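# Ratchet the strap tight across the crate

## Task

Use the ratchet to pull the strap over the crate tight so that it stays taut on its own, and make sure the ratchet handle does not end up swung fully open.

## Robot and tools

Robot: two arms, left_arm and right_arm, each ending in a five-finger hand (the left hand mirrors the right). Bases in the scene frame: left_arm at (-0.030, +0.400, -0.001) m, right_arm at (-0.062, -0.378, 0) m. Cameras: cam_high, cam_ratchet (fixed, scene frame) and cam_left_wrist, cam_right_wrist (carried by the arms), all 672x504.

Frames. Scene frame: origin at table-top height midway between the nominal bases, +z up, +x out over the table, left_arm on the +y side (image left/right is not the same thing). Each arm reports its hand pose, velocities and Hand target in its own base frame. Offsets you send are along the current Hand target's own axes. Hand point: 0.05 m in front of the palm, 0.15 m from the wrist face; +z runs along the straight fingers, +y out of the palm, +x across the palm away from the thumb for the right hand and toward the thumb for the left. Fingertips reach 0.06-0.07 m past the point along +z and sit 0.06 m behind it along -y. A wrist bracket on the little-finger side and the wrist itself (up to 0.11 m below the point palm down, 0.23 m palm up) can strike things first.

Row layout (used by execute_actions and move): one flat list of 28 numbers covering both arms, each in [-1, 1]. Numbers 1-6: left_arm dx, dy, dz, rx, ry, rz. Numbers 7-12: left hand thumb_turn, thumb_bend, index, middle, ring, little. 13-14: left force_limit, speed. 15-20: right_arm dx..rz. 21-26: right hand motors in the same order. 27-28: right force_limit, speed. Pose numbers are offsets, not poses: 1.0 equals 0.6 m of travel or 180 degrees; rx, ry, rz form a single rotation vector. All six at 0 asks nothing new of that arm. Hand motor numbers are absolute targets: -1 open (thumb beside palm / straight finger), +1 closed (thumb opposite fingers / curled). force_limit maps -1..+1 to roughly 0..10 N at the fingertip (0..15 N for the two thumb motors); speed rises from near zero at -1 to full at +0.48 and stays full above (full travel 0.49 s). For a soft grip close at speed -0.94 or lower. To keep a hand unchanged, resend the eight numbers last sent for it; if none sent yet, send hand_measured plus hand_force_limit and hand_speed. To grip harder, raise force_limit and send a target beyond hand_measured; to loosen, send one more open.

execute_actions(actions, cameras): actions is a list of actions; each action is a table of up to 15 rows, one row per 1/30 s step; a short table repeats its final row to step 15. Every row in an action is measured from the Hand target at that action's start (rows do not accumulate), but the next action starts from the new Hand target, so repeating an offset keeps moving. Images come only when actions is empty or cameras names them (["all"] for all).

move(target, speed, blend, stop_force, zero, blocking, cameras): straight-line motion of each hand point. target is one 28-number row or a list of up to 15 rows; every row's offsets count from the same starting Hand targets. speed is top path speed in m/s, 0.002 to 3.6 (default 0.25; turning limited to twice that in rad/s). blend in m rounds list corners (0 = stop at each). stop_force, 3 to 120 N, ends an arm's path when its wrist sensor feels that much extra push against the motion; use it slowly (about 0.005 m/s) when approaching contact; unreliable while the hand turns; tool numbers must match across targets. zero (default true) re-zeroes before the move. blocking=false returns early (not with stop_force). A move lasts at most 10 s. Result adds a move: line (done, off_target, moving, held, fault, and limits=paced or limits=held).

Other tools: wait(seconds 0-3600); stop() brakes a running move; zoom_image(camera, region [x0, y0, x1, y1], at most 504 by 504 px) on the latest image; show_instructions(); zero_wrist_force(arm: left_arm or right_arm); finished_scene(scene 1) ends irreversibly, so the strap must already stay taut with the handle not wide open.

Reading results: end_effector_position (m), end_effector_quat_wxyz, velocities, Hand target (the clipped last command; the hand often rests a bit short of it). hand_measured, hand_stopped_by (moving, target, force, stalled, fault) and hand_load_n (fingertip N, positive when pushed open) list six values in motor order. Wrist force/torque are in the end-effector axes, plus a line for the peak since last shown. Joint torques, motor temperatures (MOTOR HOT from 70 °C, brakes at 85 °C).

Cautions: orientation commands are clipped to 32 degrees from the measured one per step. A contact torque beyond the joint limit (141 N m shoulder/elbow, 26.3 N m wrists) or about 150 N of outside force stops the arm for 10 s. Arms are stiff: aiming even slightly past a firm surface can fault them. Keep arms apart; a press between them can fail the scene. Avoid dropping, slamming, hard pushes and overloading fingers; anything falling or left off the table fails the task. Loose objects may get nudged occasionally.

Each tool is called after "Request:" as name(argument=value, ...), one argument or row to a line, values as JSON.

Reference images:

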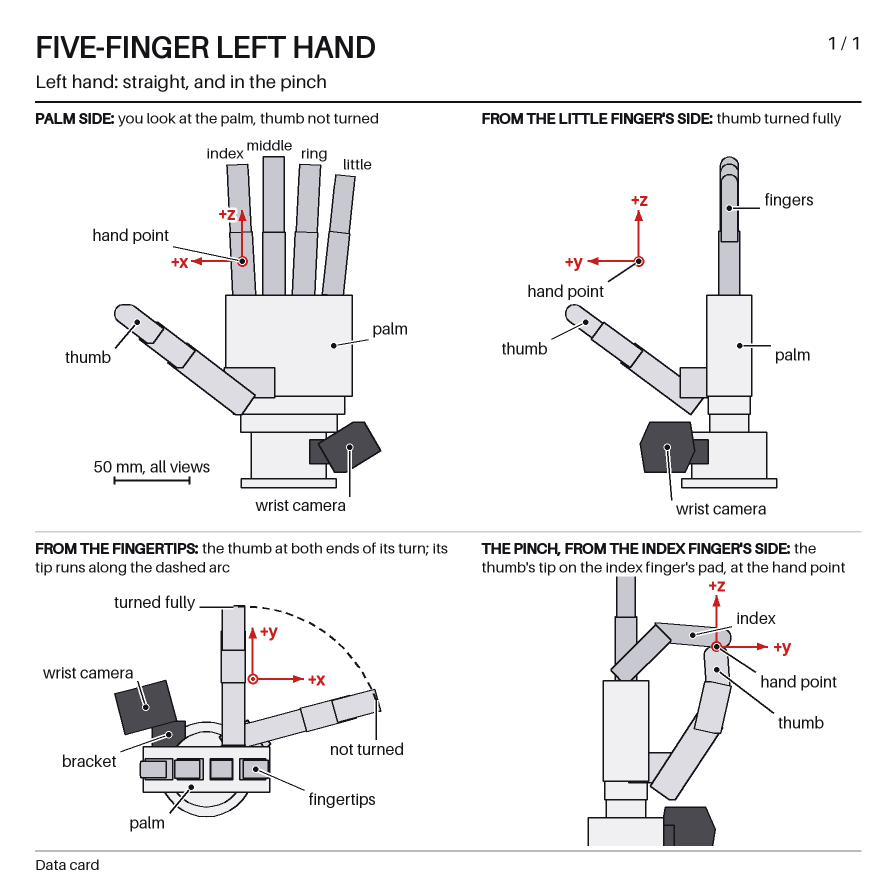

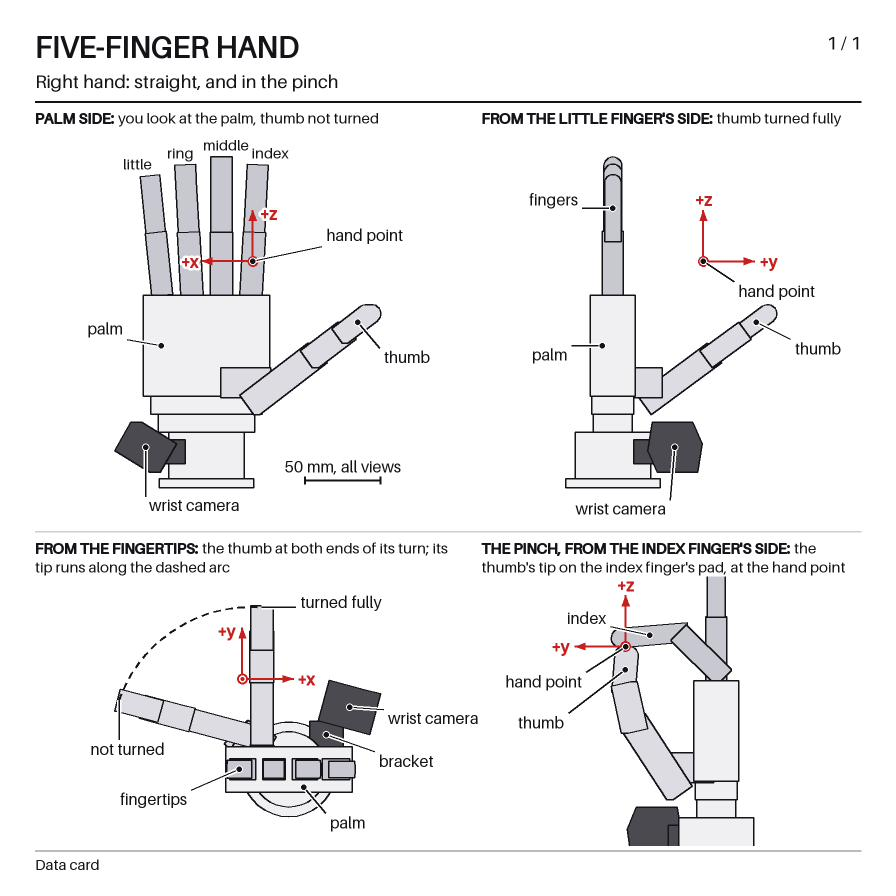

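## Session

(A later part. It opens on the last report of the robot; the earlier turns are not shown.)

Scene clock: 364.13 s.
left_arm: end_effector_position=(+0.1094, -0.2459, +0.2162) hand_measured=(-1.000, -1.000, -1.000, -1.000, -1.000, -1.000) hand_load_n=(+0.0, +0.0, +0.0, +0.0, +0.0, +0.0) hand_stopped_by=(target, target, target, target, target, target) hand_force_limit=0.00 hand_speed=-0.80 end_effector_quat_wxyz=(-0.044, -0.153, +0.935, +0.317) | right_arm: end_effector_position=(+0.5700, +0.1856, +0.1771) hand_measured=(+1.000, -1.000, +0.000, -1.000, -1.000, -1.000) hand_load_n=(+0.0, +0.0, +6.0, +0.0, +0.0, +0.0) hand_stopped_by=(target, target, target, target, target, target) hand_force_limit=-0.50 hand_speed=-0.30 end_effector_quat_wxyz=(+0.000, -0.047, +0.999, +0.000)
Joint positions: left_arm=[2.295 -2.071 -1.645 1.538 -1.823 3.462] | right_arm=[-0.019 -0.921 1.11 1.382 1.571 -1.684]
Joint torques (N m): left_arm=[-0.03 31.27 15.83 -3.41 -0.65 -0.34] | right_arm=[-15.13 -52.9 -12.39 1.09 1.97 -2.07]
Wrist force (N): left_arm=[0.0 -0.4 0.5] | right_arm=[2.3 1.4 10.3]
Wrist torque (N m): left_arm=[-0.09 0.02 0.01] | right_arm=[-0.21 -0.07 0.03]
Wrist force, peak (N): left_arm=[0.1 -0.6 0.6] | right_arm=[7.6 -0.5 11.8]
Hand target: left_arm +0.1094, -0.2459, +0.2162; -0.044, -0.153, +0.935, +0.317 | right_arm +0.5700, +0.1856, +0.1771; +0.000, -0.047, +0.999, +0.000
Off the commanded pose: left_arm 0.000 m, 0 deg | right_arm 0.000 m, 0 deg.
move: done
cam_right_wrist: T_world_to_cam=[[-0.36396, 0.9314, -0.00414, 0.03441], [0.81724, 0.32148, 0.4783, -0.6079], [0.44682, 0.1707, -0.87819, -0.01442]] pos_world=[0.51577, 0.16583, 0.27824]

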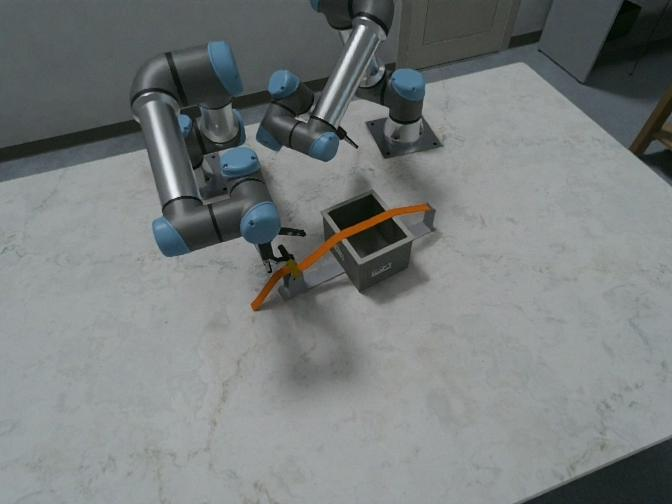

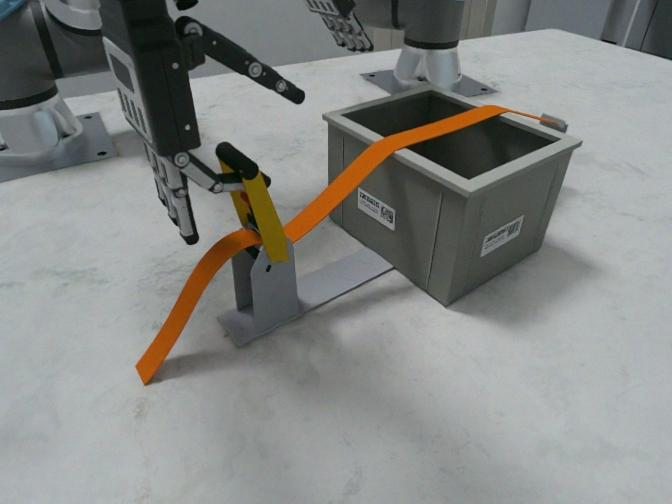

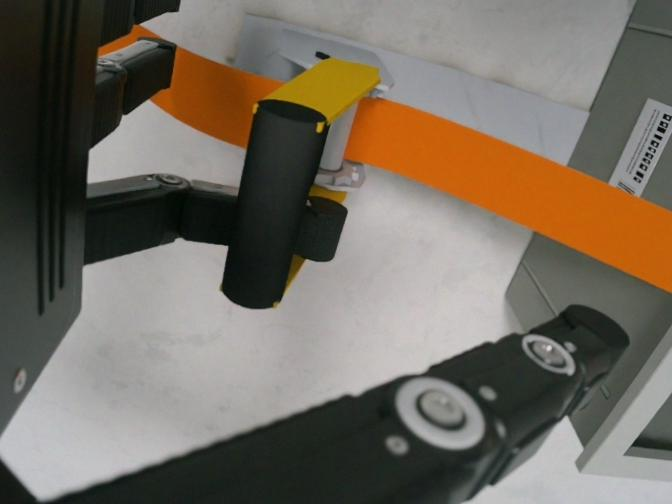

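Request:
move(
  target=[
    [0,0,0,0,0,0,-1,-1,-1,-1,-1,-1,0,-0.8,0,0.0353,-0.0013,0,0,0,1,-1,0,-1,-1,-1,-0.5,-0.3],
    [0,0,0,0,0,0,-1,-1,-1,-1,-1,-1,0,-0.8,0,0.0592,0.0007,0,0,0,1,-1,0,-1,-1,-1,-0.5,-0.3],
  ],
  cameras=["cam_high","cam_ratchet","cam_right_wrist"],
  speed=0.04,
  stop_force=20,
  blend=0.008,
)

Request:
zoom_image(
  camera="cam_ratchet",
  region=[100, 100, 350, 350],
)

Scene clock: 372.93 s.
left_arm: end_effector_position=(+0.1094, -0.2459, +0.2162) hand_measured=(-1.000, -1.000, -1.000, -1.000, -1.000, -1.000) hand_load_n=(+0.0, +0.0, +0.0, +0.0, +0.0, +0.0) hand_stopped_by=(target, target, target, target, target, target) hand_force_limit=0.00 hand_speed=-0.80 end_effector_quat_wxyz=(-0.044, -0.153, +0.935, +0.317) | right_arm: end_effector_position=(+0.5666, +0.2210, +0.1767) hand_measured=(+1.000, -1.000, +0.000, -1.000, -1.000, -1.000) hand_load_n=(+0.0, +0.0, +8.0, +0.0, +0.0, +0.0) hand_stopped_by=(target, target, target, target, target, target) hand_force_limit=-0.50 hand_speed=-0.30 end_effector_quat_wxyz=(+0.000, -0.047, +0.999, +0.000)
Joint positions: left_arm=[2.295 -2.071 -1.645 1.538 -1.823 3.462] | right_arm=[0.046 -0.906 1.086 1.391 1.571 -1.619]
Joint torques (N m): left_arm=[-0.34 32.15 15.38 -3.37 -0.35 -0.71] | right_arm=[-14.06 -55.04 -13.92 -0.29 0.62 -1.95]
Wrist force (N): left_arm=[-0.1 -0.2 0.2] | right_arm=[7.7 -2.6 12.6]
Wrist torque (N m): left_arm=[-0.04 0.03 0.00] | right_arm=[-0.33 -0.26 0.17]
Wrist force, peak (N): left_arm=[0.1 -0.6 0.5] | right_arm=[8.2 -5.7 12.1]
Hand target: left_arm +0.1094, -0.2459, +0.2162; -0.044, -0.153, +0.935, +0.317 | right_arm +0.5666, +0.2210, +0.1767; +0.000, -0.047, +0.999, +0.000
Off the commanded pose: left_arm 0.000 m, 0 deg | right_arm 0.000 m, 0 deg.
move: done; blend cut to 0.0072 m at target 1
cam_right_wrist: T_world_to_cam=[[-0.36398, 0.9314, -0.00411, 0.00024], [0.81728, 0.32149, 0.47823, -0.6164], [0.44674, 0.17071, -0.87823, -0.01929]] pos_world=[0.51247, 0.20123, 0.27784]

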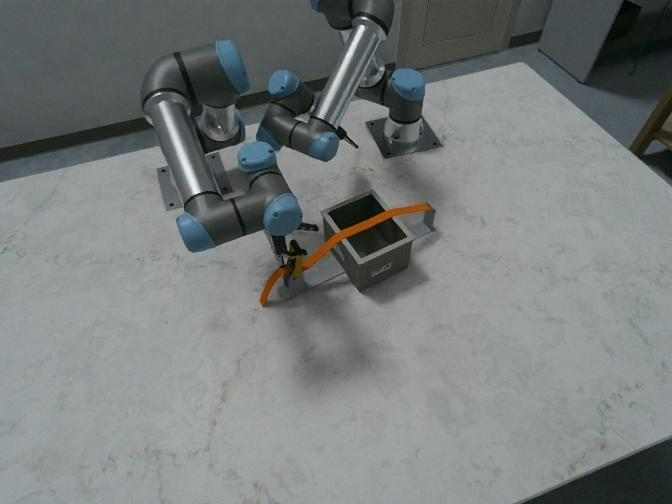

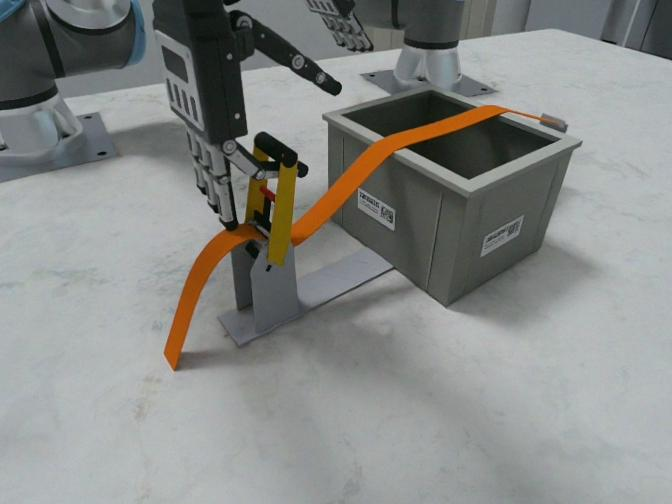

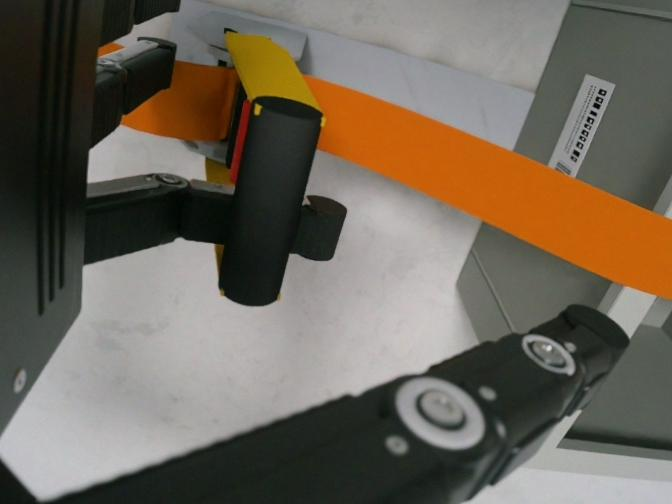

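Scaled by 2.016.

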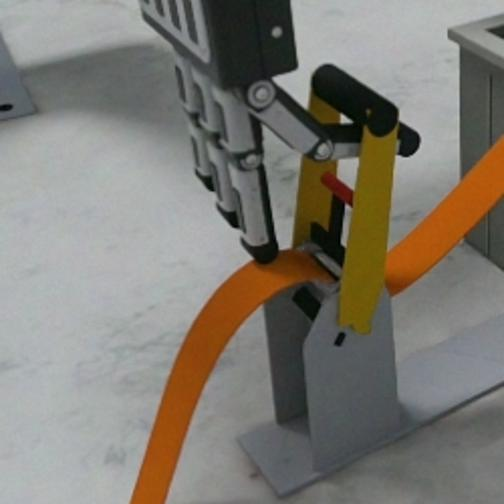

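Request:
move(
  target=[0,0,0,0,0,0,-1,-1,-1,-1,-1,-1,0,-0.8,0,0,0,0,0,0,1,0.1,0,-1,-1,-1,-0.6,-0.5],
  cameras=["cam_ratchet","cam_right_wrist"],
)

Request:
zoom_image(
  camera="cam_ratchet",
  region=[180, 100, 350, 270],
)

Scene clock: 383.07 s.
left_arm: end_effector_position=(+0.1094, -0.2459, +0.2162) hand_measured=(-1.000, -1.000, -1.000, -1.000, -1.000, -1.000) hand_load_n=(+0.0, +0.0, +0.0, +0.0, +0.0, +0.0) hand_stopped_by=(target, target, target, target, target, target) hand_force_limit=0.00 hand_speed=-0.80 end_effector_quat_wxyz=(-0.044, -0.153, +0.935, +0.317) | right_arm: end_effector_position=(+0.5666, +0.2210, +0.1767) hand_measured=(+1.000, +0.096, +0.000, -1.000, -1.000, -1.000) hand_load_n=(+0.0, +4.0, +8.0, +0.0, +0.0, +0.0) hand_stopped_by=(target, force, target, target, target, target) hand_force_limit=-0.60 hand_speed=-0.50 end_effector_quat_wxyz=(+0.000, -0.047, +0.999, +0.000)
Joint positions: left_arm=[2.295 -2.071 -1.645 1.538 -1.823 3.462] | right_arm=[0.046 -0.906 1.086 1.391 1.571 -1.619]
Joint torques (N m): left_arm=[-1.66 31.75 15.5 -3.5 -0.11 -0.59] | right_arm=[-13.63 -52.72 -15.05 0.13 0.69 -1.96]
Wrist force (N): left_arm=[0.2 -0.1 0.4] | right_arm=[8.6 -2.9 10.5]
Wrist torque (N m): left_arm=[-0.03 -0.02 0.01] | right_arm=[-0.27 -0.30 0.25]
Wrist force, peak (N): left_arm=[-0.1 -0.7 0.5] | right_arm=[8.2 -2.5 12.8]
Hand target: left_arm +0.1094, -0.2459, +0.2162; -0.044, -0.153, +0.935, +0.317 | right_arm +0.5666, +0.2210, +0.1767; +0.000, -0.047, +0.999, +0.000
Off the commanded pose: left_arm 0.000 m, 0 deg | right_arm 0.000 m, 0 deg.
move: done
cam_right_wrist: T_world_to_cam=[[-0.36396, 0.9314, -0.00414, 0.00024], [0.81724, 0.32148, 0.4783, -0.61639], [0.44682, 0.1707, -0.87819, -0.01934]] pos_world=[0.51247, 0.20123, 0.27784]

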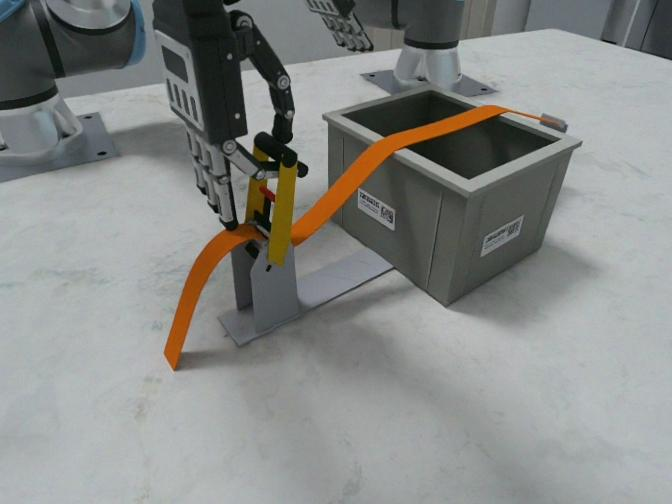

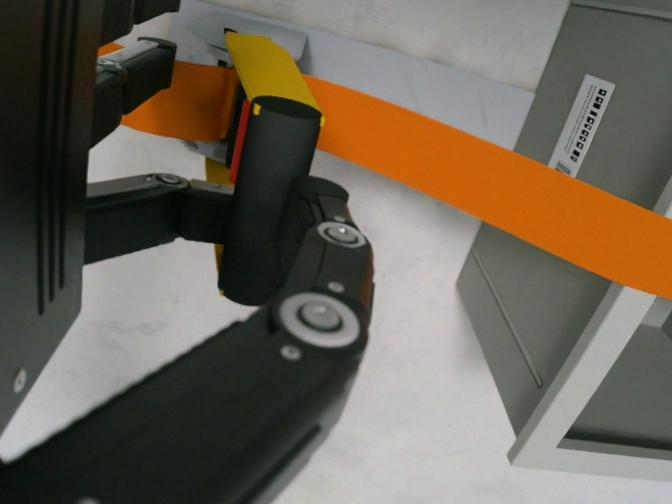

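Scaled by 2.965.

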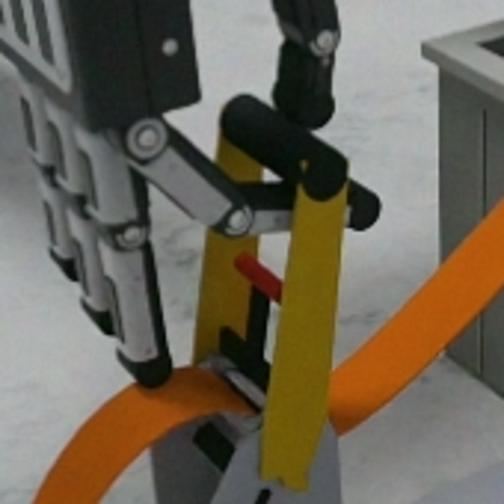

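Request:
move(
  target=[
    [0,0,0,0,0,0,-1,-1,-1,-1,-1,-1,0,-0.8,0,-0.0473,0.0017,0,0,0,1,0.1,0,-1,-1,-1,-0.6,-0.5],
    [0,0,0,0,0,0,-1,-1,-1,-1,-1,-1,0,-0.8,0,-0.092,0.018,0,0,0,1,0.1,0,-1,-1,-1,-0.6,-0.5],
  ],
  cameras=["cam_ratchet","cam_right_wrist"],
  speed=0.04,
  stop_force=20,
  blend=0.008,
)

Request:
zoom_image(
  camera="cam_ratchet",
  region=[100, 100, 350, 350],
)

Scene clock: 394.97 s.
left_arm: end_effector_position=(+0.1094, -0.2459, +0.2162) hand_measured=(-1.000, -1.000, -1.000, -1.000, -1.000, -1.000) hand_load_n=(+0.0, +0.0, +0.0, +0.0, +0.0, +0.0) hand_stopped_by=(target, target, target, target, target, target) hand_force_limit=0.00 hand_speed=-0.80 end_effector_quat_wxyz=(-0.044, -0.153, +0.935, +0.317) | right_arm: end_effector_position=(+0.5718, +0.1660, +0.1659) hand_measured=(+1.000, +0.098, +0.000, -1.000, -1.000, -1.000) hand_load_n=(-0.5, +0.0, +0.0, +0.0, +0.0, +0.0) hand_stopped_by=(target, force, target, target, target, target) hand_force_limit=-0.60 hand_speed=-0.50 end_effector_quat_wxyz=(+0.000, -0.047, +0.999, +0.000)
Joint positions: left_arm=[2.295 -2.071 -1.645 1.538 -1.823 3.462] | right_arm=[-0.055 -0.921 1.139 1.353 1.571 -1.72]
Joint torques (N m): left_arm=[-1.17 30.76 16.25 -3.68 -0.57 -0.56] | right_arm=[12.85 -45.77 -24.77 4.71 -1.45 1.81]
Wrist force (N): left_arm=[0.4 -0.3 0.0] | right_arm=[0.6 -0.4 -0.3]
Wrist torque (N m): left_arm=[-0.05 -0.05 0.03] | right_arm=[-0.04 -0.04 -0.07]
Wrist force, peak (N): left_arm=[-0.2 -0.6 0.7] | right_arm=[8.7 -2.8 10.6]
Hand target: left_arm +0.1094, -0.2459, +0.2162; -0.044, -0.153, +0.935, +0.317 | right_arm +0.5718, +0.1660, +0.1659; +0.000, -0.047, +0.999, +0.000
Off the commanded pose: left_arm 0.000 m, 0 deg | right_arm 0.000 m, 0 deg.
move: done
cam_right_wrist: T_world_to_cam=[[-0.36396, 0.9314, -0.00414, 0.05332], [0.81724, 0.32148, 0.4783, -0.5978], [0.44682, 0.1707, -0.87819, -0.02176]] pos_world=[0.51767, 0.14623, 0.26704]

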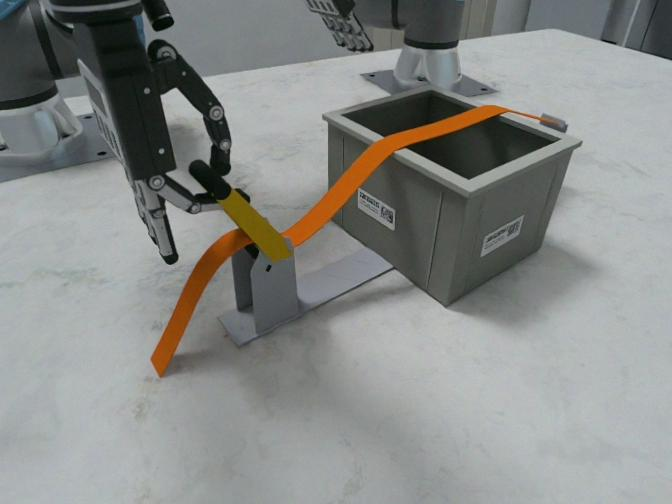

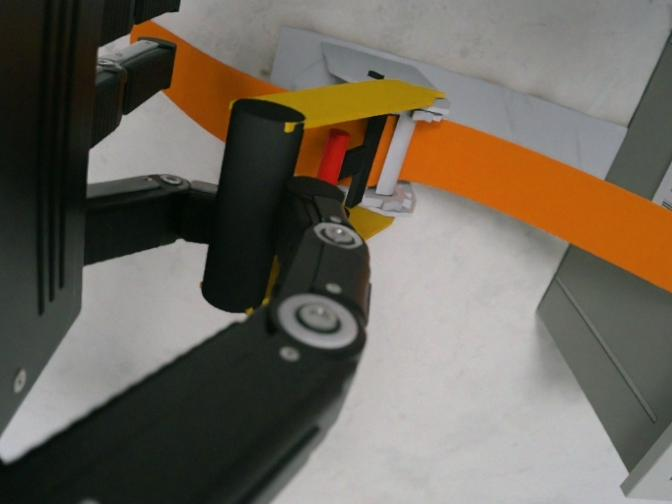

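Scaled by 2.016.

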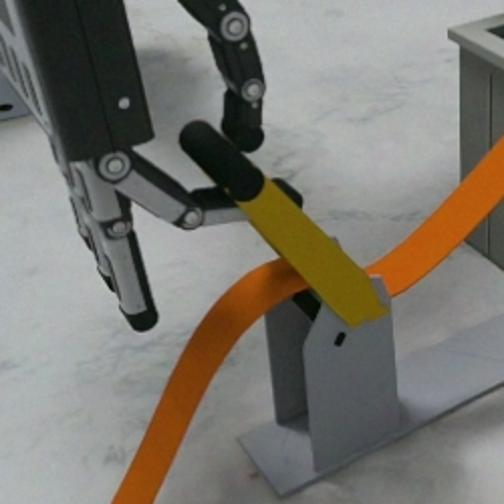

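Request:
move(
  target=[
    [0,0,0,0,0,0,-1,-1,-1,-1,-1,-1,0,-0.8,0,-0.0283,0.0217,0,0,0,1,0.1,0,-1,-1,-1,-0.6,-0.5],
    [0,0,0,0,0,0,-1,-1,-1,-1,-1,-1,0,-0.8,0,-0.05,0.05,0,0,0,1,0.1,0,-1,-1,-1,-0.6,-0.5],
    [0,0,0,0,0,0,-1,-1,-1,-1,-1,-1,0,-0.8,0,-0.0602,0.0717,0,0,0,1,0.1,0,-1,-1,-1,-0.6,-0.5],
  ],
  cameras=["cam_ratchet","cam_right_wrist"],
  speed=0.04,
  stop_force=20,
  blend=0.008,
)

Request:
zoom_image(
  camera="cam_ratchet",
  region=[100, 100, 350, 350],
)

Scene clock: 405.67 s.
left_arm: end_effector_position=(+0.1094, -0.2459, +0.2162) hand_measured=(-1.000, -1.000, -1.000, -1.000, -1.000, -1.000) hand_load_n=(+0.0, +0.0, +0.0, +0.0, +0.0, +0.0) hand_stopped_by=(target, target, target, target, target, target) hand_force_limit=0.00 hand_speed=-0.80 end_effector_quat_wxyz=(-0.044, -0.153, +0.935, +0.317) | right_arm: end_effector_position=(+0.5752, +0.1300, +0.1229) hand_measured=(+1.000, +0.096, +0.000, -1.000, -1.000, -1.000) hand_load_n=(+0.0, +0.5, +0.0, +0.0, +0.0, +0.0) hand_stopped_by=(target, force, target, target, target, target) hand_force_limit=-0.60 hand_speed=-0.50 end_effector_quat_wxyz=(+0.000, -0.047, +0.999, +0.000)
Joint positions: left_arm=[2.295 -2.071 -1.645 1.538 -1.823 3.462] | right_arm=[-0.121 -0.898 1.213 1.255 1.571 -1.786]
Joint torques (N m): left_arm=[-2.68 31.32 16.93 -3.81 -0.38 -0.65] | right_arm=[12.71 -47.11 -24.38 4.7 1.39 1.86]
Wrist force (N): left_arm=[0.2 -0.2 0.4] | right_arm=[0.7 0.1 -0.3]
Wrist torque (N m): left_arm=[-0.05 -0.01 0.02] | right_arm=[-0.01 -0.04 -0.03]
Wrist force, peak (N): left_arm=[0.3 -0.8 0.4] | right_arm=[0.3 2.4 -2.4]
Hand target: left_arm +0.1094, -0.2459, +0.2162; -0.044, -0.153, +0.935, +0.317 | right_arm +0.5752, +0.1300, +0.1229; +0.000, -0.047, +0.999, +0.000
Off the commanded pose: left_arm 0.000 m, 0 deg | right_arm 0.000 m, 0 deg.
move: done; blend cut to 0.0072 m at target 2
cam_right_wrist: T_world_to_cam=[[-0.36392, 0.93142, -0.00422, 0.0879], [0.81725, 0.32148, 0.47827, -0.56844], [0.44683, 0.1706, -0.8782, -0.05488]] pos_world=[0.52107, 0.11023, 0.22404]

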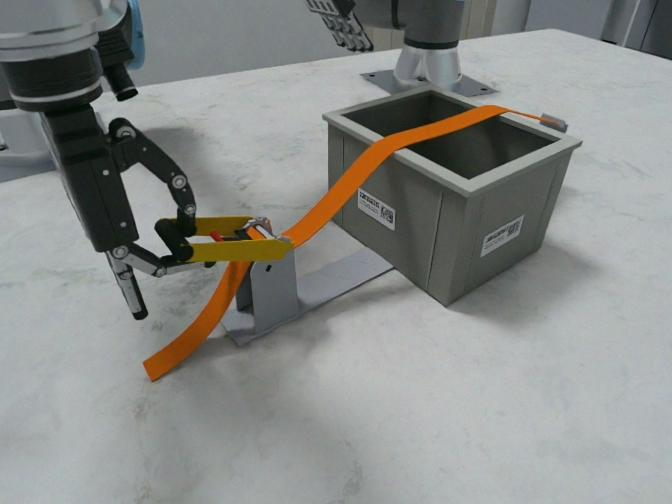

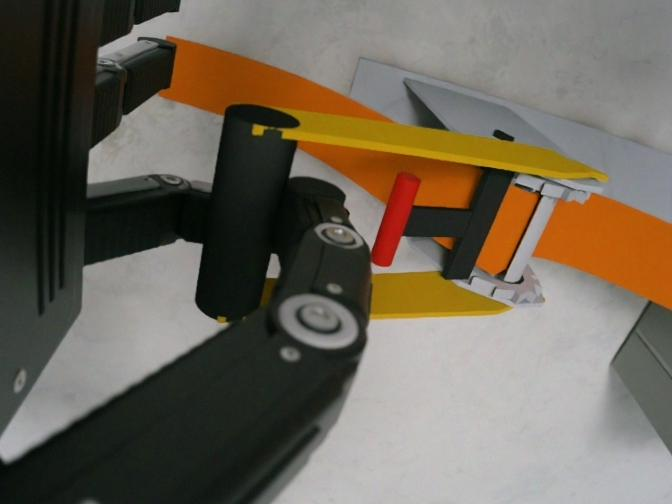

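Scaled by 2.016.

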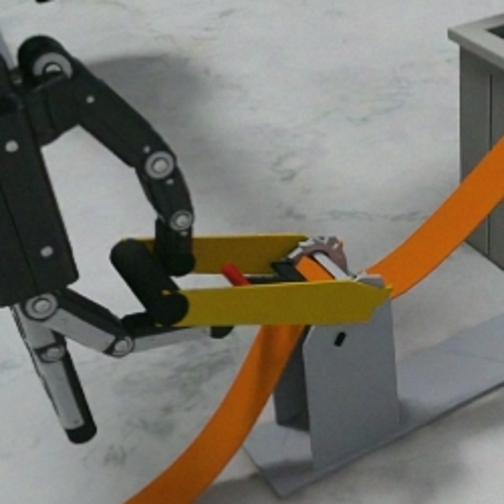

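Request:
move(
  target=[
    [0,0,0,0,0,0,-1,-1,-1,-1,-1,-1,0,-0.8,0,0.0102,-0.0217,0,0,0,1,0.1,0,-1,-1,-1,-0.6,-0.5],
    [0,0,0,0,0,0,-1,-1,-1,-1,-1,-1,0,-0.8,0,0.0318,-0.05,0,0,0,1,0.1,0,-1,-1,-1,-0.6,-0.5],
    [0,0,0,0,0,0,-1,-1,-1,-1,-1,-1,0,-0.8,0,0.0602,-0.07,0,0,0,1,0.1,0,-1,-1,-1,-0.6,-0.5],
    [0,0,0,0,0,0,-1,-1,-1,-1,-1,-1,0,-0.8,0,0.0932,-0.082,0,0,0,1,0.1,0,-1,-1,-1,-0.6,-0.5],
    [0,0,0,0,0,0,-1,-1,-1,-1,-1,-1,0,-0.8,0,0.1285,-0.0867,0,0,0,1,0.1,0,-1,-1,-1,-0.6,-0.5],
    [0,0,0,0,0,0,-1,-1,-1,-1,-1,-1,0,-0.8,0,0.1522,-0.0847,0,0,0,1,0.1,0,-1,-1,-1,-0.6,-0.5],
  ],
  cameras=["cam_high","cam_ratchet","cam_right_wrist"],
  speed=0.05,
  stop_force=25,
  blend=0.006,
)

Request:
zoom_image(
  camera="cam_ratchet",
  region=[100, 100, 350, 350],
)

Scene clock: 420.93 s.
left_arm: end_effector_position=(+0.1094, -0.2459, +0.2162) hand_measured=(-1.000, -1.000, -1.000, -1.000, -1.000, -1.000) hand_load_n=(+0.0, +0.0, +0.0, +0.0, +0.0, +0.0) hand_stopped_by=(target, target, target, target, target, target) hand_force_limit=0.00 hand_speed=-0.80 end_effector_quat_wxyz=(-0.044, -0.153, +0.935, +0.317) | right_arm: end_effector_position=(+0.5666, +0.2210, +0.1737) hand_measured=(+1.000, +0.098, +0.000, -1.000, -1.000, -1.000) hand_load_n=(+0.0, +0.0, +1.0, +0.0, +0.0, +0.0) hand_stopped_by=(target, force, target, target, target, target) hand_force_limit=-0.60 hand_speed=-0.50 end_effector_quat_wxyz=(+0.000, -0.047, +0.999, +0.000)
Joint positions: left_arm=[2.295 -2.071 -1.645 1.538 -1.823 3.462] | right_arm=[0.046 -0.905 1.091 1.384 1.571 -1.619]
Joint torques (N m): left_arm=[-2.41 31.65 16.72 -3.78 -0.32 -0.74] | right_arm=[-13.63 -48.91 -8.59 0.63 1.63 -1]
Wrist force (N): left_arm=[0.4 -0.5 0.1] | right_arm=[0.4 -0.2 1.5]
Wrist torque (N m): left_arm=[-0.07 -0.05 0.04] | right_arm=[0.05 -0.06 0.02]
Wrist force, peak (N): left_arm=[0.2 -0.8 0.3] | right_arm=[1.1 -4.9 4.7]
Hand target: left_arm +0.1094, -0.2459, +0.2162; -0.044, -0.153, +0.935, +0.317 | right_arm +0.5666, +0.2210, +0.1737; +0.000, -0.047, +0.999, +0.000
Off the commanded pose: left_arm 0.000 m, 0 deg | right_arm 0.000 m, 0 deg.
move: done
cam_right_wrist: T_world_to_cam=[[-0.36398, 0.9314, -0.00411, 0.00023], [0.81728, 0.32149, 0.47823, -0.61496], [0.44674, 0.17071, -0.87823, -0.02192]] pos_world=[0.51247, 0.20123, 0.27484]

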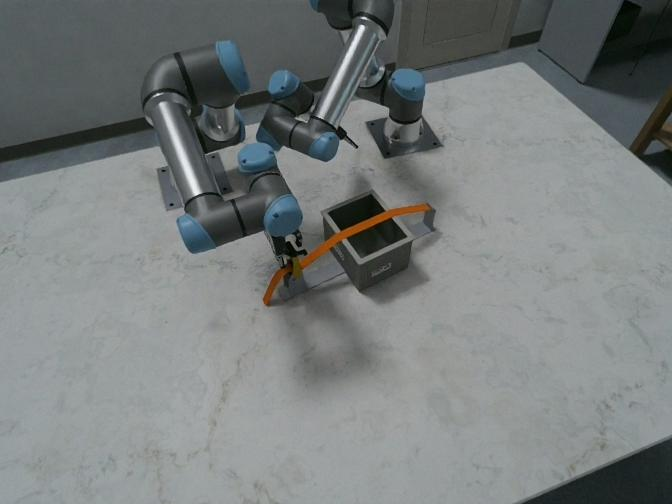

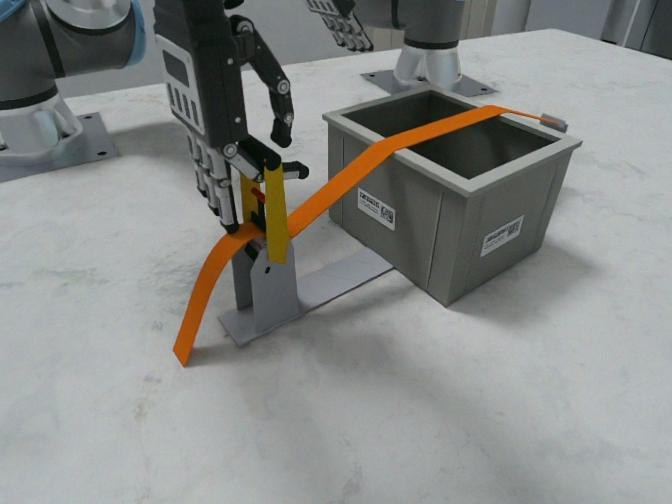

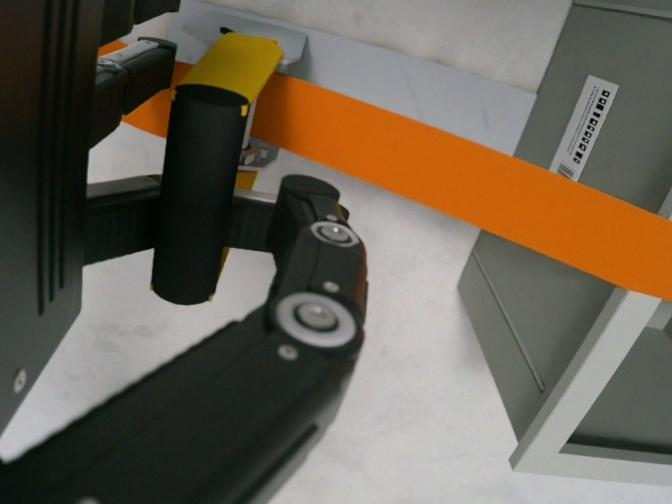

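Scaled by 2.016.

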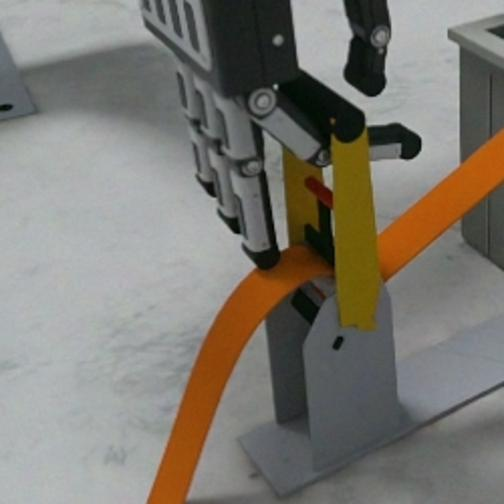

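Request:
move(
  target=[
    [0,0,0,0,0,0,-1,-1,-1,-1,-1,-1,0,-0.8,0,-0.0237,-0.002,0,0,0,1,0.1,0,-1,-1,-1,-0.6,-0.5],
    [0,0,0,0,0,0,-1,-1,-1,-1,-1,-1,0,-0.8,0,-0.059,0.0027,0,0,0,1,0.1,0,-1,-1,-1,-0.6,-0.5],
    [0,0,0,0,0,0,-1,-1,-1,-1,-1,-1,0,-0.8,0,-0.092,0.0147,0,0,0,1,0.1,0,-1,-1,-1,-0.6,-0.5],
    [0,0,0,0,0,0,-1,-1,-1,-1,-1,-1,0,-0.8,0,-0.1204,0.0347,0,0,0,1,0.1,0,-1,-1,-1,-0.6,-0.5],
    [0,0,0,0,0,0,-1,-1,-1,-1,-1,-1,0,-0.8,0,-0.142,0.063,0,0,0,1,0.1,0,-1,-1,-1,-0.6,-0.5],
    [0,0,0,0,0,0,-1,-1,-1,-1,-1,-1,0,-0.8,0,-0.1522,0.0847,0,0,0,1,0.1,0,-1,-1,-1,-0.6,-0.5],
  ],
  cameras=["cam_high","cam_ratchet","cam_right_wrist"],
  speed=0.05,
  stop_force=25,
  blend=0.006,
)

Request:
zoom_image(
  camera="cam_ratchet",
  region=[100, 100, 350, 350],
)

Request:
zoom_image(
  camera="cam_ratchet",
  region=[280, 70, 600, 310],
)

Scene clock: 437.10 s.
left_arm: end_effector_position=(+0.1094, -0.2459, +0.2162) hand_measured=(-1.000, -1.000, -1.000, -1.000, -1.000, -1.000) hand_load_n=(+0.0, +0.0, +0.0, +0.0, +0.0, +0.0) hand_stopped_by=(target, target, target, target, target, target) hand_force_limit=0.00 hand_speed=-0.80 end_effector_quat_wxyz=(-0.044, -0.153, +0.935, +0.317) | right_arm: end_effector_position=(+0.5752, +0.1300, +0.1229) hand_measured=(+1.000, +0.096, +0.000, -1.000, -1.000, -1.000) hand_load_n=(+0.0, +0.5, +0.0, +0.0, +0.0, +0.0) hand_stopped_by=(target, force, target, target, target, target) hand_force_limit=-0.60 hand_speed=-0.50 end_effector_quat_wxyz=(+0.000, -0.047, +0.999, +0.000)
Joint positions: left_arm=[2.295 -2.071 -1.645 1.538 -1.823 3.462] | right_arm=[-0.121 -0.898 1.213 1.255 1.571 -1.786]
Joint torques (N m): left_arm=[-2.42 30.25 16.14 -3.7 -0.39 -0.73] | right_arm=[12.57 -47.84 -24.23 4.24 -1.27 1.83]
Wrist force (N): left_arm=[0.0 -0.1 0.2] | right_arm=[0.5 0.1 -0.4]
Wrist torque (N m): left_arm=[-0.03 0.01 0.01] | right_arm=[0.02 0.00 -0.05]
Wrist force, peak (N): left_arm=[0.1 -0.6 0.5] | right_arm=[0.8 1.6 6.0]
Hand target: left_arm +0.1094, -0.2459, +0.2162; -0.044, -0.153, +0.935, +0.317 | right_arm +0.5752, +0.1300, +0.1229; +0.000, -0.047, +0.999, +0.000
Off the commanded pose: left_arm 0.000 m, 0 deg | right_arm 0.000 m, 0 deg.
move: done
cam_right_wrist: T_world_to_cam=[[-0.36392, 0.93142, -0.00422, 0.0879], [0.81725, 0.32148, 0.47827, -0.56844], [0.44683, 0.1706, -0.8782, -0.05488]] pos_world=[0.52107, 0.11023, 0.22404]

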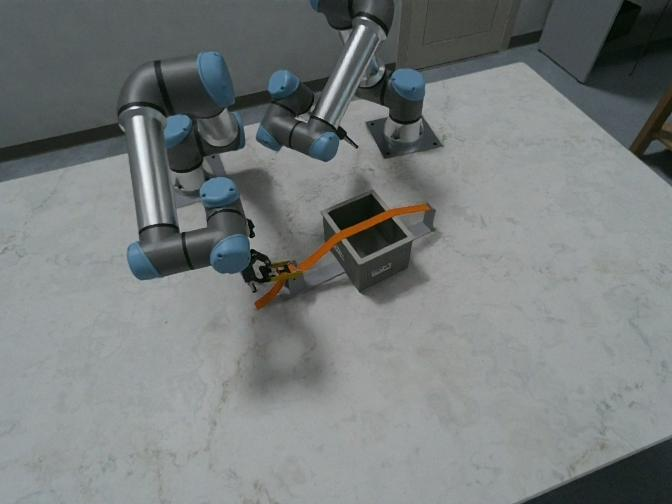

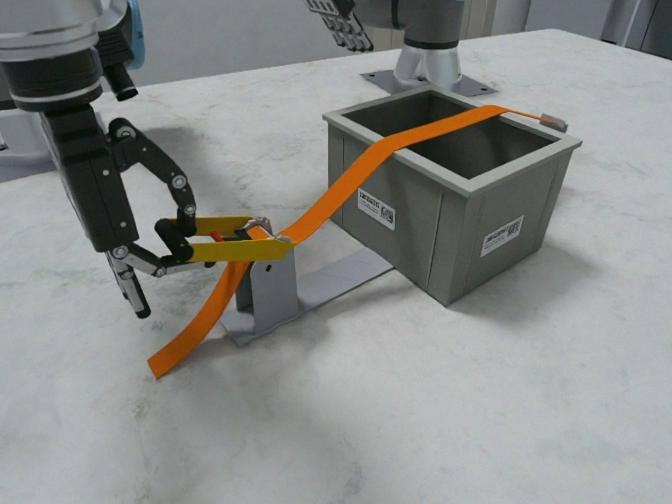

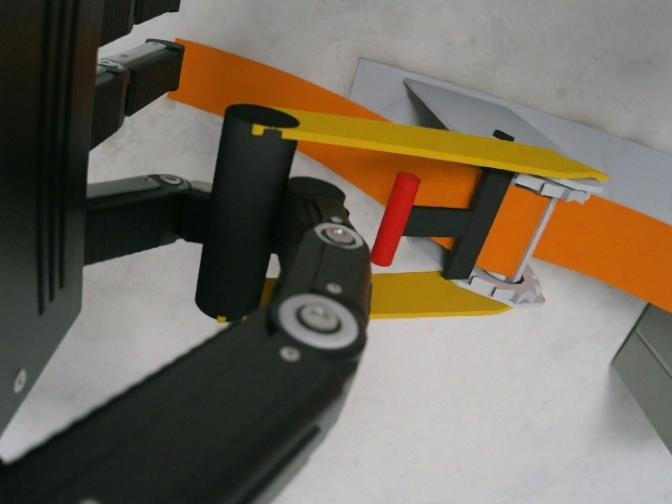

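Scaled by 2.016.

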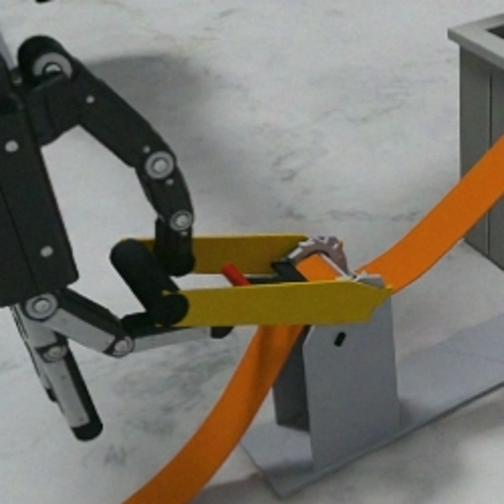

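Scaled by 1.575.

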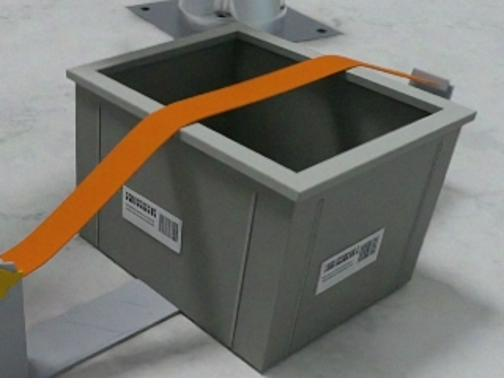

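Request:
zoom_image(
  camera="cam_right_wrist",
  region=[440, 130, 640, 330],
)

Request:
zoom_image(
  camera="cam_ratchet",
  region=[220, 200, 320, 300],
)

Scaled by 2.520.

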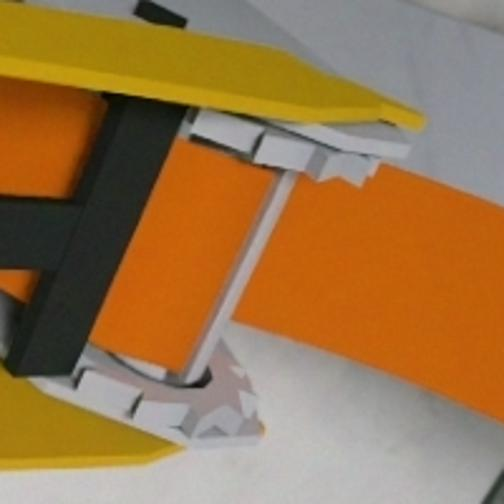

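Scaled by 5.040.

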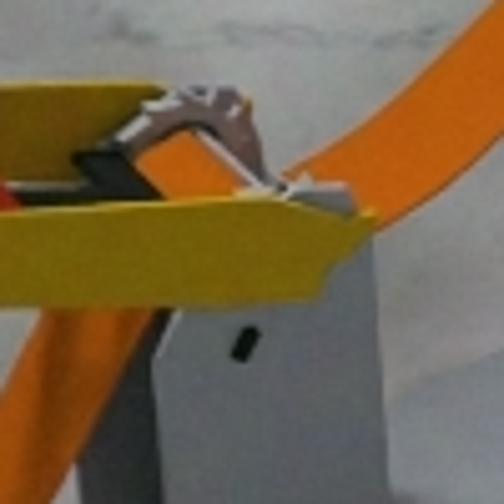

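Request:
move(
  target=[
    [0,0,0,0,0,0,-1,-1,-1,-1,-1,-1,0,-0.8,0,0.0102,-0.0217,0,0,0,1,0.1,0,-1,-1,-1,-0.6,-0.5],
    [0,0,0,0,0,0,-1,-1,-1,-1,-1,-1,0,-0.8,0,0.0318,-0.05,0,0,0,1,0.1,0,-1,-1,-1,-0.6,-0.5],
  ],
  cameras=["cam_ratchet","cam_right_wrist"],
  speed=0.05,
  stop_force=25,
  blend=0.006,
)

Request:
zoom_image(
  camera="cam_ratchet",
  region=[130, 180, 330, 380],
)

Request:
zoom_image(
  camera="cam_right_wrist",
  region=[250, 50, 550, 350],
)

Scene clock: 456.33 s.
left_arm: end_effector_position=(+0.1094, -0.2459, +0.2162) hand_measured=(-1.000, -1.000, -1.000, -1.000, -1.000, -1.000) hand_load_n=(+0.0, +0.0, +0.0, +0.0, +0.0, +0.0) hand_stopped_by=(target, target, target, target, target, target) hand_force_limit=0.00 hand_speed=-0.80 end_effector_quat_wxyz=(-0.044, -0.153, +0.935, +0.317) | right_arm: end_effector_position=(+0.5734, +0.1490, +0.1529) hand_measured=(+1.000, +0.098, +0.000, -1.000, -1.000, -1.000) hand_load_n=(+0.0, +0.0, +0.5, +0.0, +0.0, +0.0) hand_stopped_by=(target, force, target, target, target, target) hand_force_limit=-0.60 hand_speed=-0.50 end_effector_quat_wxyz=(+0.000, -0.047, +0.999, +0.000)
Joint positions: left_arm=[2.295 -2.071 -1.645 1.538 -1.823 3.462] | right_arm=[-0.086 -0.917 1.166 1.322 1.571 -1.751]
Joint torques (N m): left_arm=[-1.98 30.97 17.22 -3.85 -0.39 -1.01] | right_arm=[-14.12 -34.04 -8.52 0.61 1.2 -2.17]
Wrist force (N): left_arm=[-0.2 -0.5 0.4] | right_arm=[0.3 0.5 0.3]
Wrist torque (N m): left_arm=[-0.09 0.05 0.01] | right_arm=[0.08 0.03 -0.03]
Wrist force, peak (N): left_arm=[0.1 -0.5 0.7] | right_arm=[2.8 0.1 4.2]
Hand target: left_arm +0.1094, -0.2459, +0.2162; -0.044, -0.153, +0.935, +0.317 | right_arm +0.5734, +0.1490, +0.1529; +0.000, -0.047, +0.999, +0.000
Off the commanded pose: left_arm 0.000 m, 0 deg | right_arm 0.000 m, 0 deg.
move: done
cam_right_wrist: T_world_to_cam=[[-0.36396, 0.9314, -0.00414, 0.06968], [0.81724, 0.32148, 0.4783, -0.58742], [0.44682, 0.1707, -0.87819, -0.03099]] pos_world=[0.51927, 0.12923, 0.25404]

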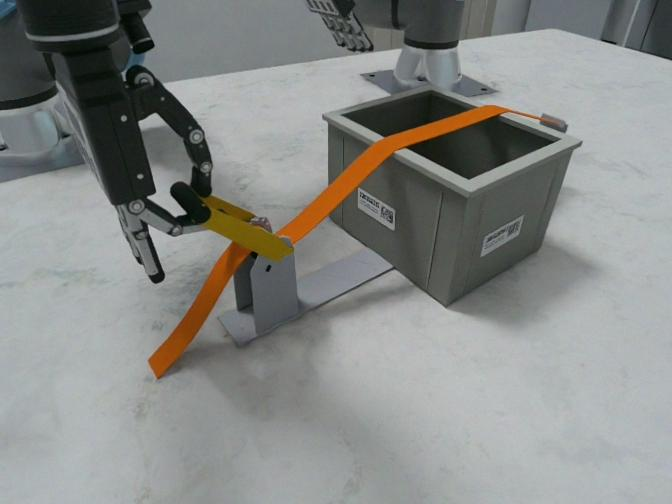

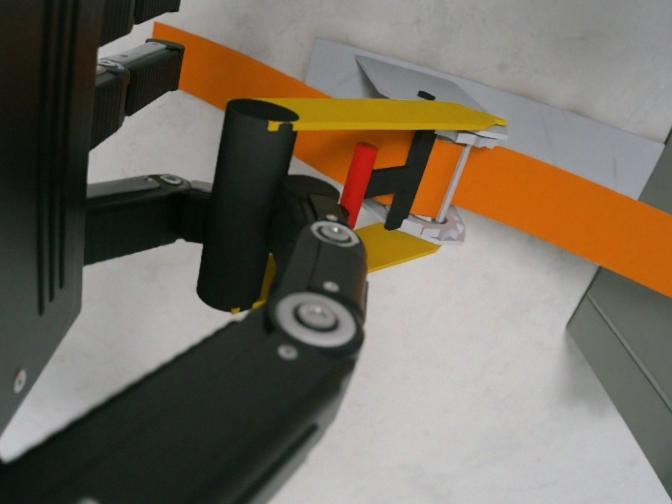

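Scaled by 2.520.

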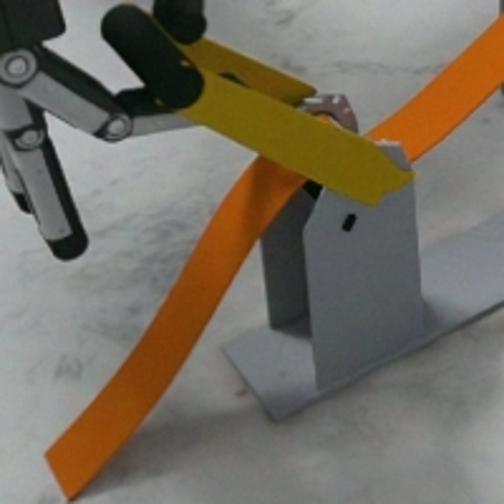

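Scaled by 1.680.

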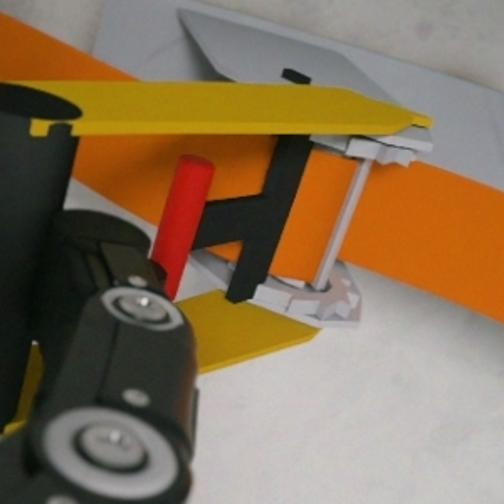

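Request:
move(
  target=[
    [0,0,0,0,0,0,-1,-1,-1,-1,-1,-1,0,-0.8,0,0.0284,-0.02,0,0,0,1,0.1,0,-1,-1,-1,-0.6,-0.5],
    [0,0,0,0,0,0,-1,-1,-1,-1,-1,-1,0,-0.8,0,0.0614,-0.032,0,0,0,1,0.1,0,-1,-1,-1,-0.6,-0.5],
  ],
  cameras=["cam_ratchet","cam_right_wrist"],
  speed=0.05,
  stop_force=25,
  blend=0.006,
)

Request:
zoom_image(
  camera="cam_ratchet",
  region=[130, 180, 330, 380],
)

Request:
zoom_image(
  camera="cam_right_wrist",
  region=[200, 0, 500, 300],
)

Scene clock: 465.80 s.
left_arm: end_effector_position=(+0.1094, -0.2459, +0.2162) hand_measured=(-1.000, -1.000, -1.000, -1.000, -1.000, -1.000) hand_load_n=(+0.0, +0.0, +0.0, +0.0, +0.0, +0.0) hand_stopped_by=(target, target, target, target, target, target) hand_force_limit=0.00 hand_speed=-0.80 end_effector_quat_wxyz=(-0.044, -0.153, +0.935, +0.317) | right_arm: end_effector_position=(+0.5699, +0.1857, +0.1720) hand_measured=(+1.000, +0.098, +0.000, -1.000, -1.000, -1.000) hand_load_n=(+0.0, +0.0, +2.0, +0.0, +0.0, +0.0) hand_stopped_by=(target, force, target, target, target, target) hand_force_limit=-0.60 hand_speed=-0.50 end_effector_quat_wxyz=(+0.000, -0.047, +0.999, +0.000)
Joint positions: left_arm=[2.295 -2.071 -1.645 1.538 -1.823 3.462] | right_arm=[-0.019 -0.919 1.119 1.371 1.571 -1.684]
Joint torques (N m): left_arm=[-2.08 29.97 16.35 -4.11 -0.58 -0.77] | right_arm=[-13.22 -46.31 -9.98 0.5 -0.98 -1.65]
Wrist force (N): left_arm=[0.1 -0.4 0.2] | right_arm=[1.7 -1.4 3.9]
Wrist torque (N m): left_arm=[-0.06 -0.01 0.03] | right_arm=[-0.09 -0.11 0.06]
Wrist force, peak (N): left_arm=[-0.1 -0.5 0.8] | right_arm=[1.2 -5.2 5.4]
Hand target: left_arm +0.1094, -0.2459, +0.2162; -0.044, -0.153, +0.935, +0.317 | right_arm +0.5699, +0.1857, +0.1721; +0.000, -0.047, +0.999, +0.000
Off the commanded pose: left_arm 0.000 m, 0 deg | right_arm 0.000 m, 0 deg.
move: done
cam_right_wrist: T_world_to_cam=[[-0.36398, 0.9314, -0.00411, 0.0343], [0.81728, 0.32149, 0.47823, -0.60554], [0.44674, 0.17071, -0.87823, -0.01878]] pos_world=[0.51577, 0.16593, 0.27324]

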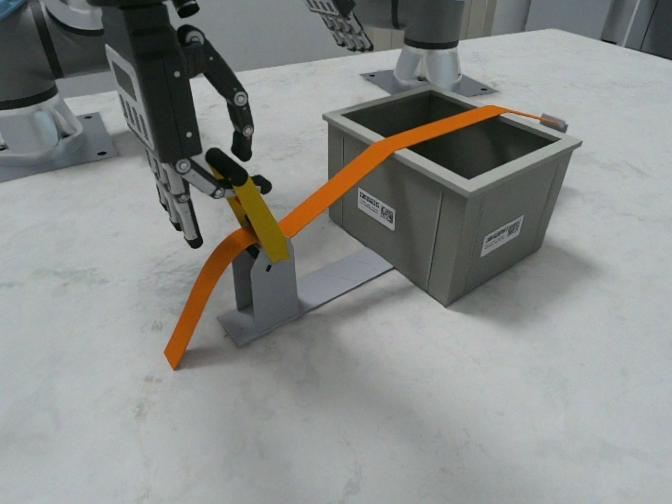

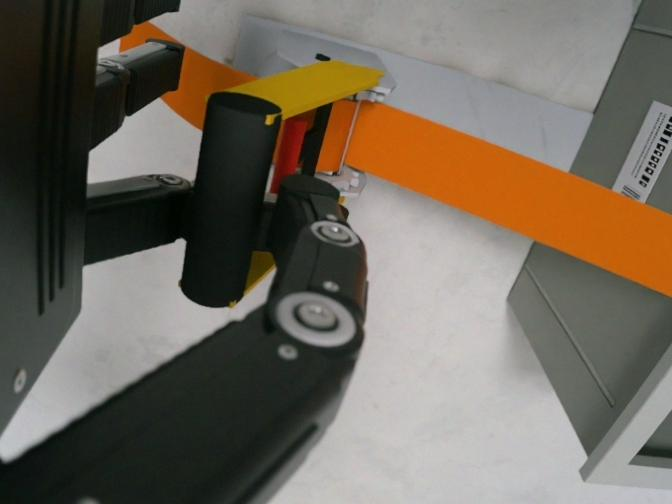

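Scaled by 2.520.

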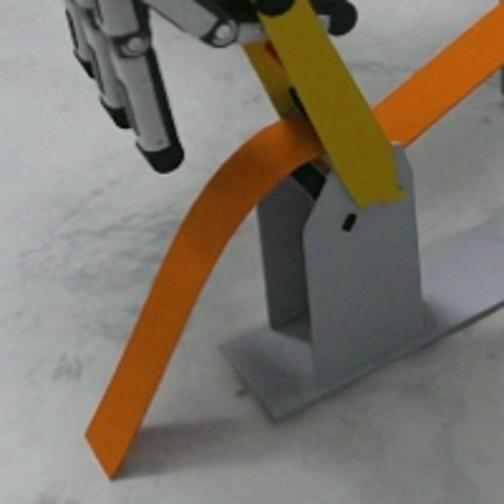

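Scaled by 1.680.

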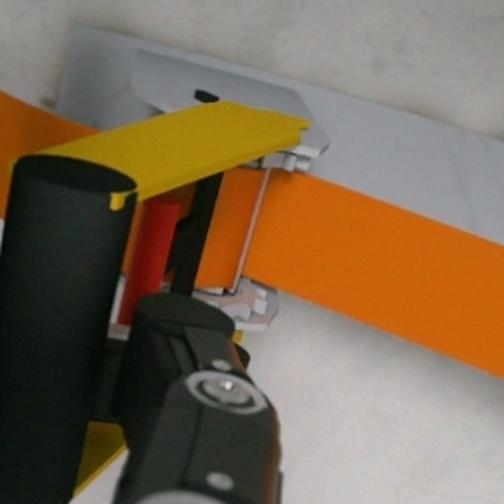

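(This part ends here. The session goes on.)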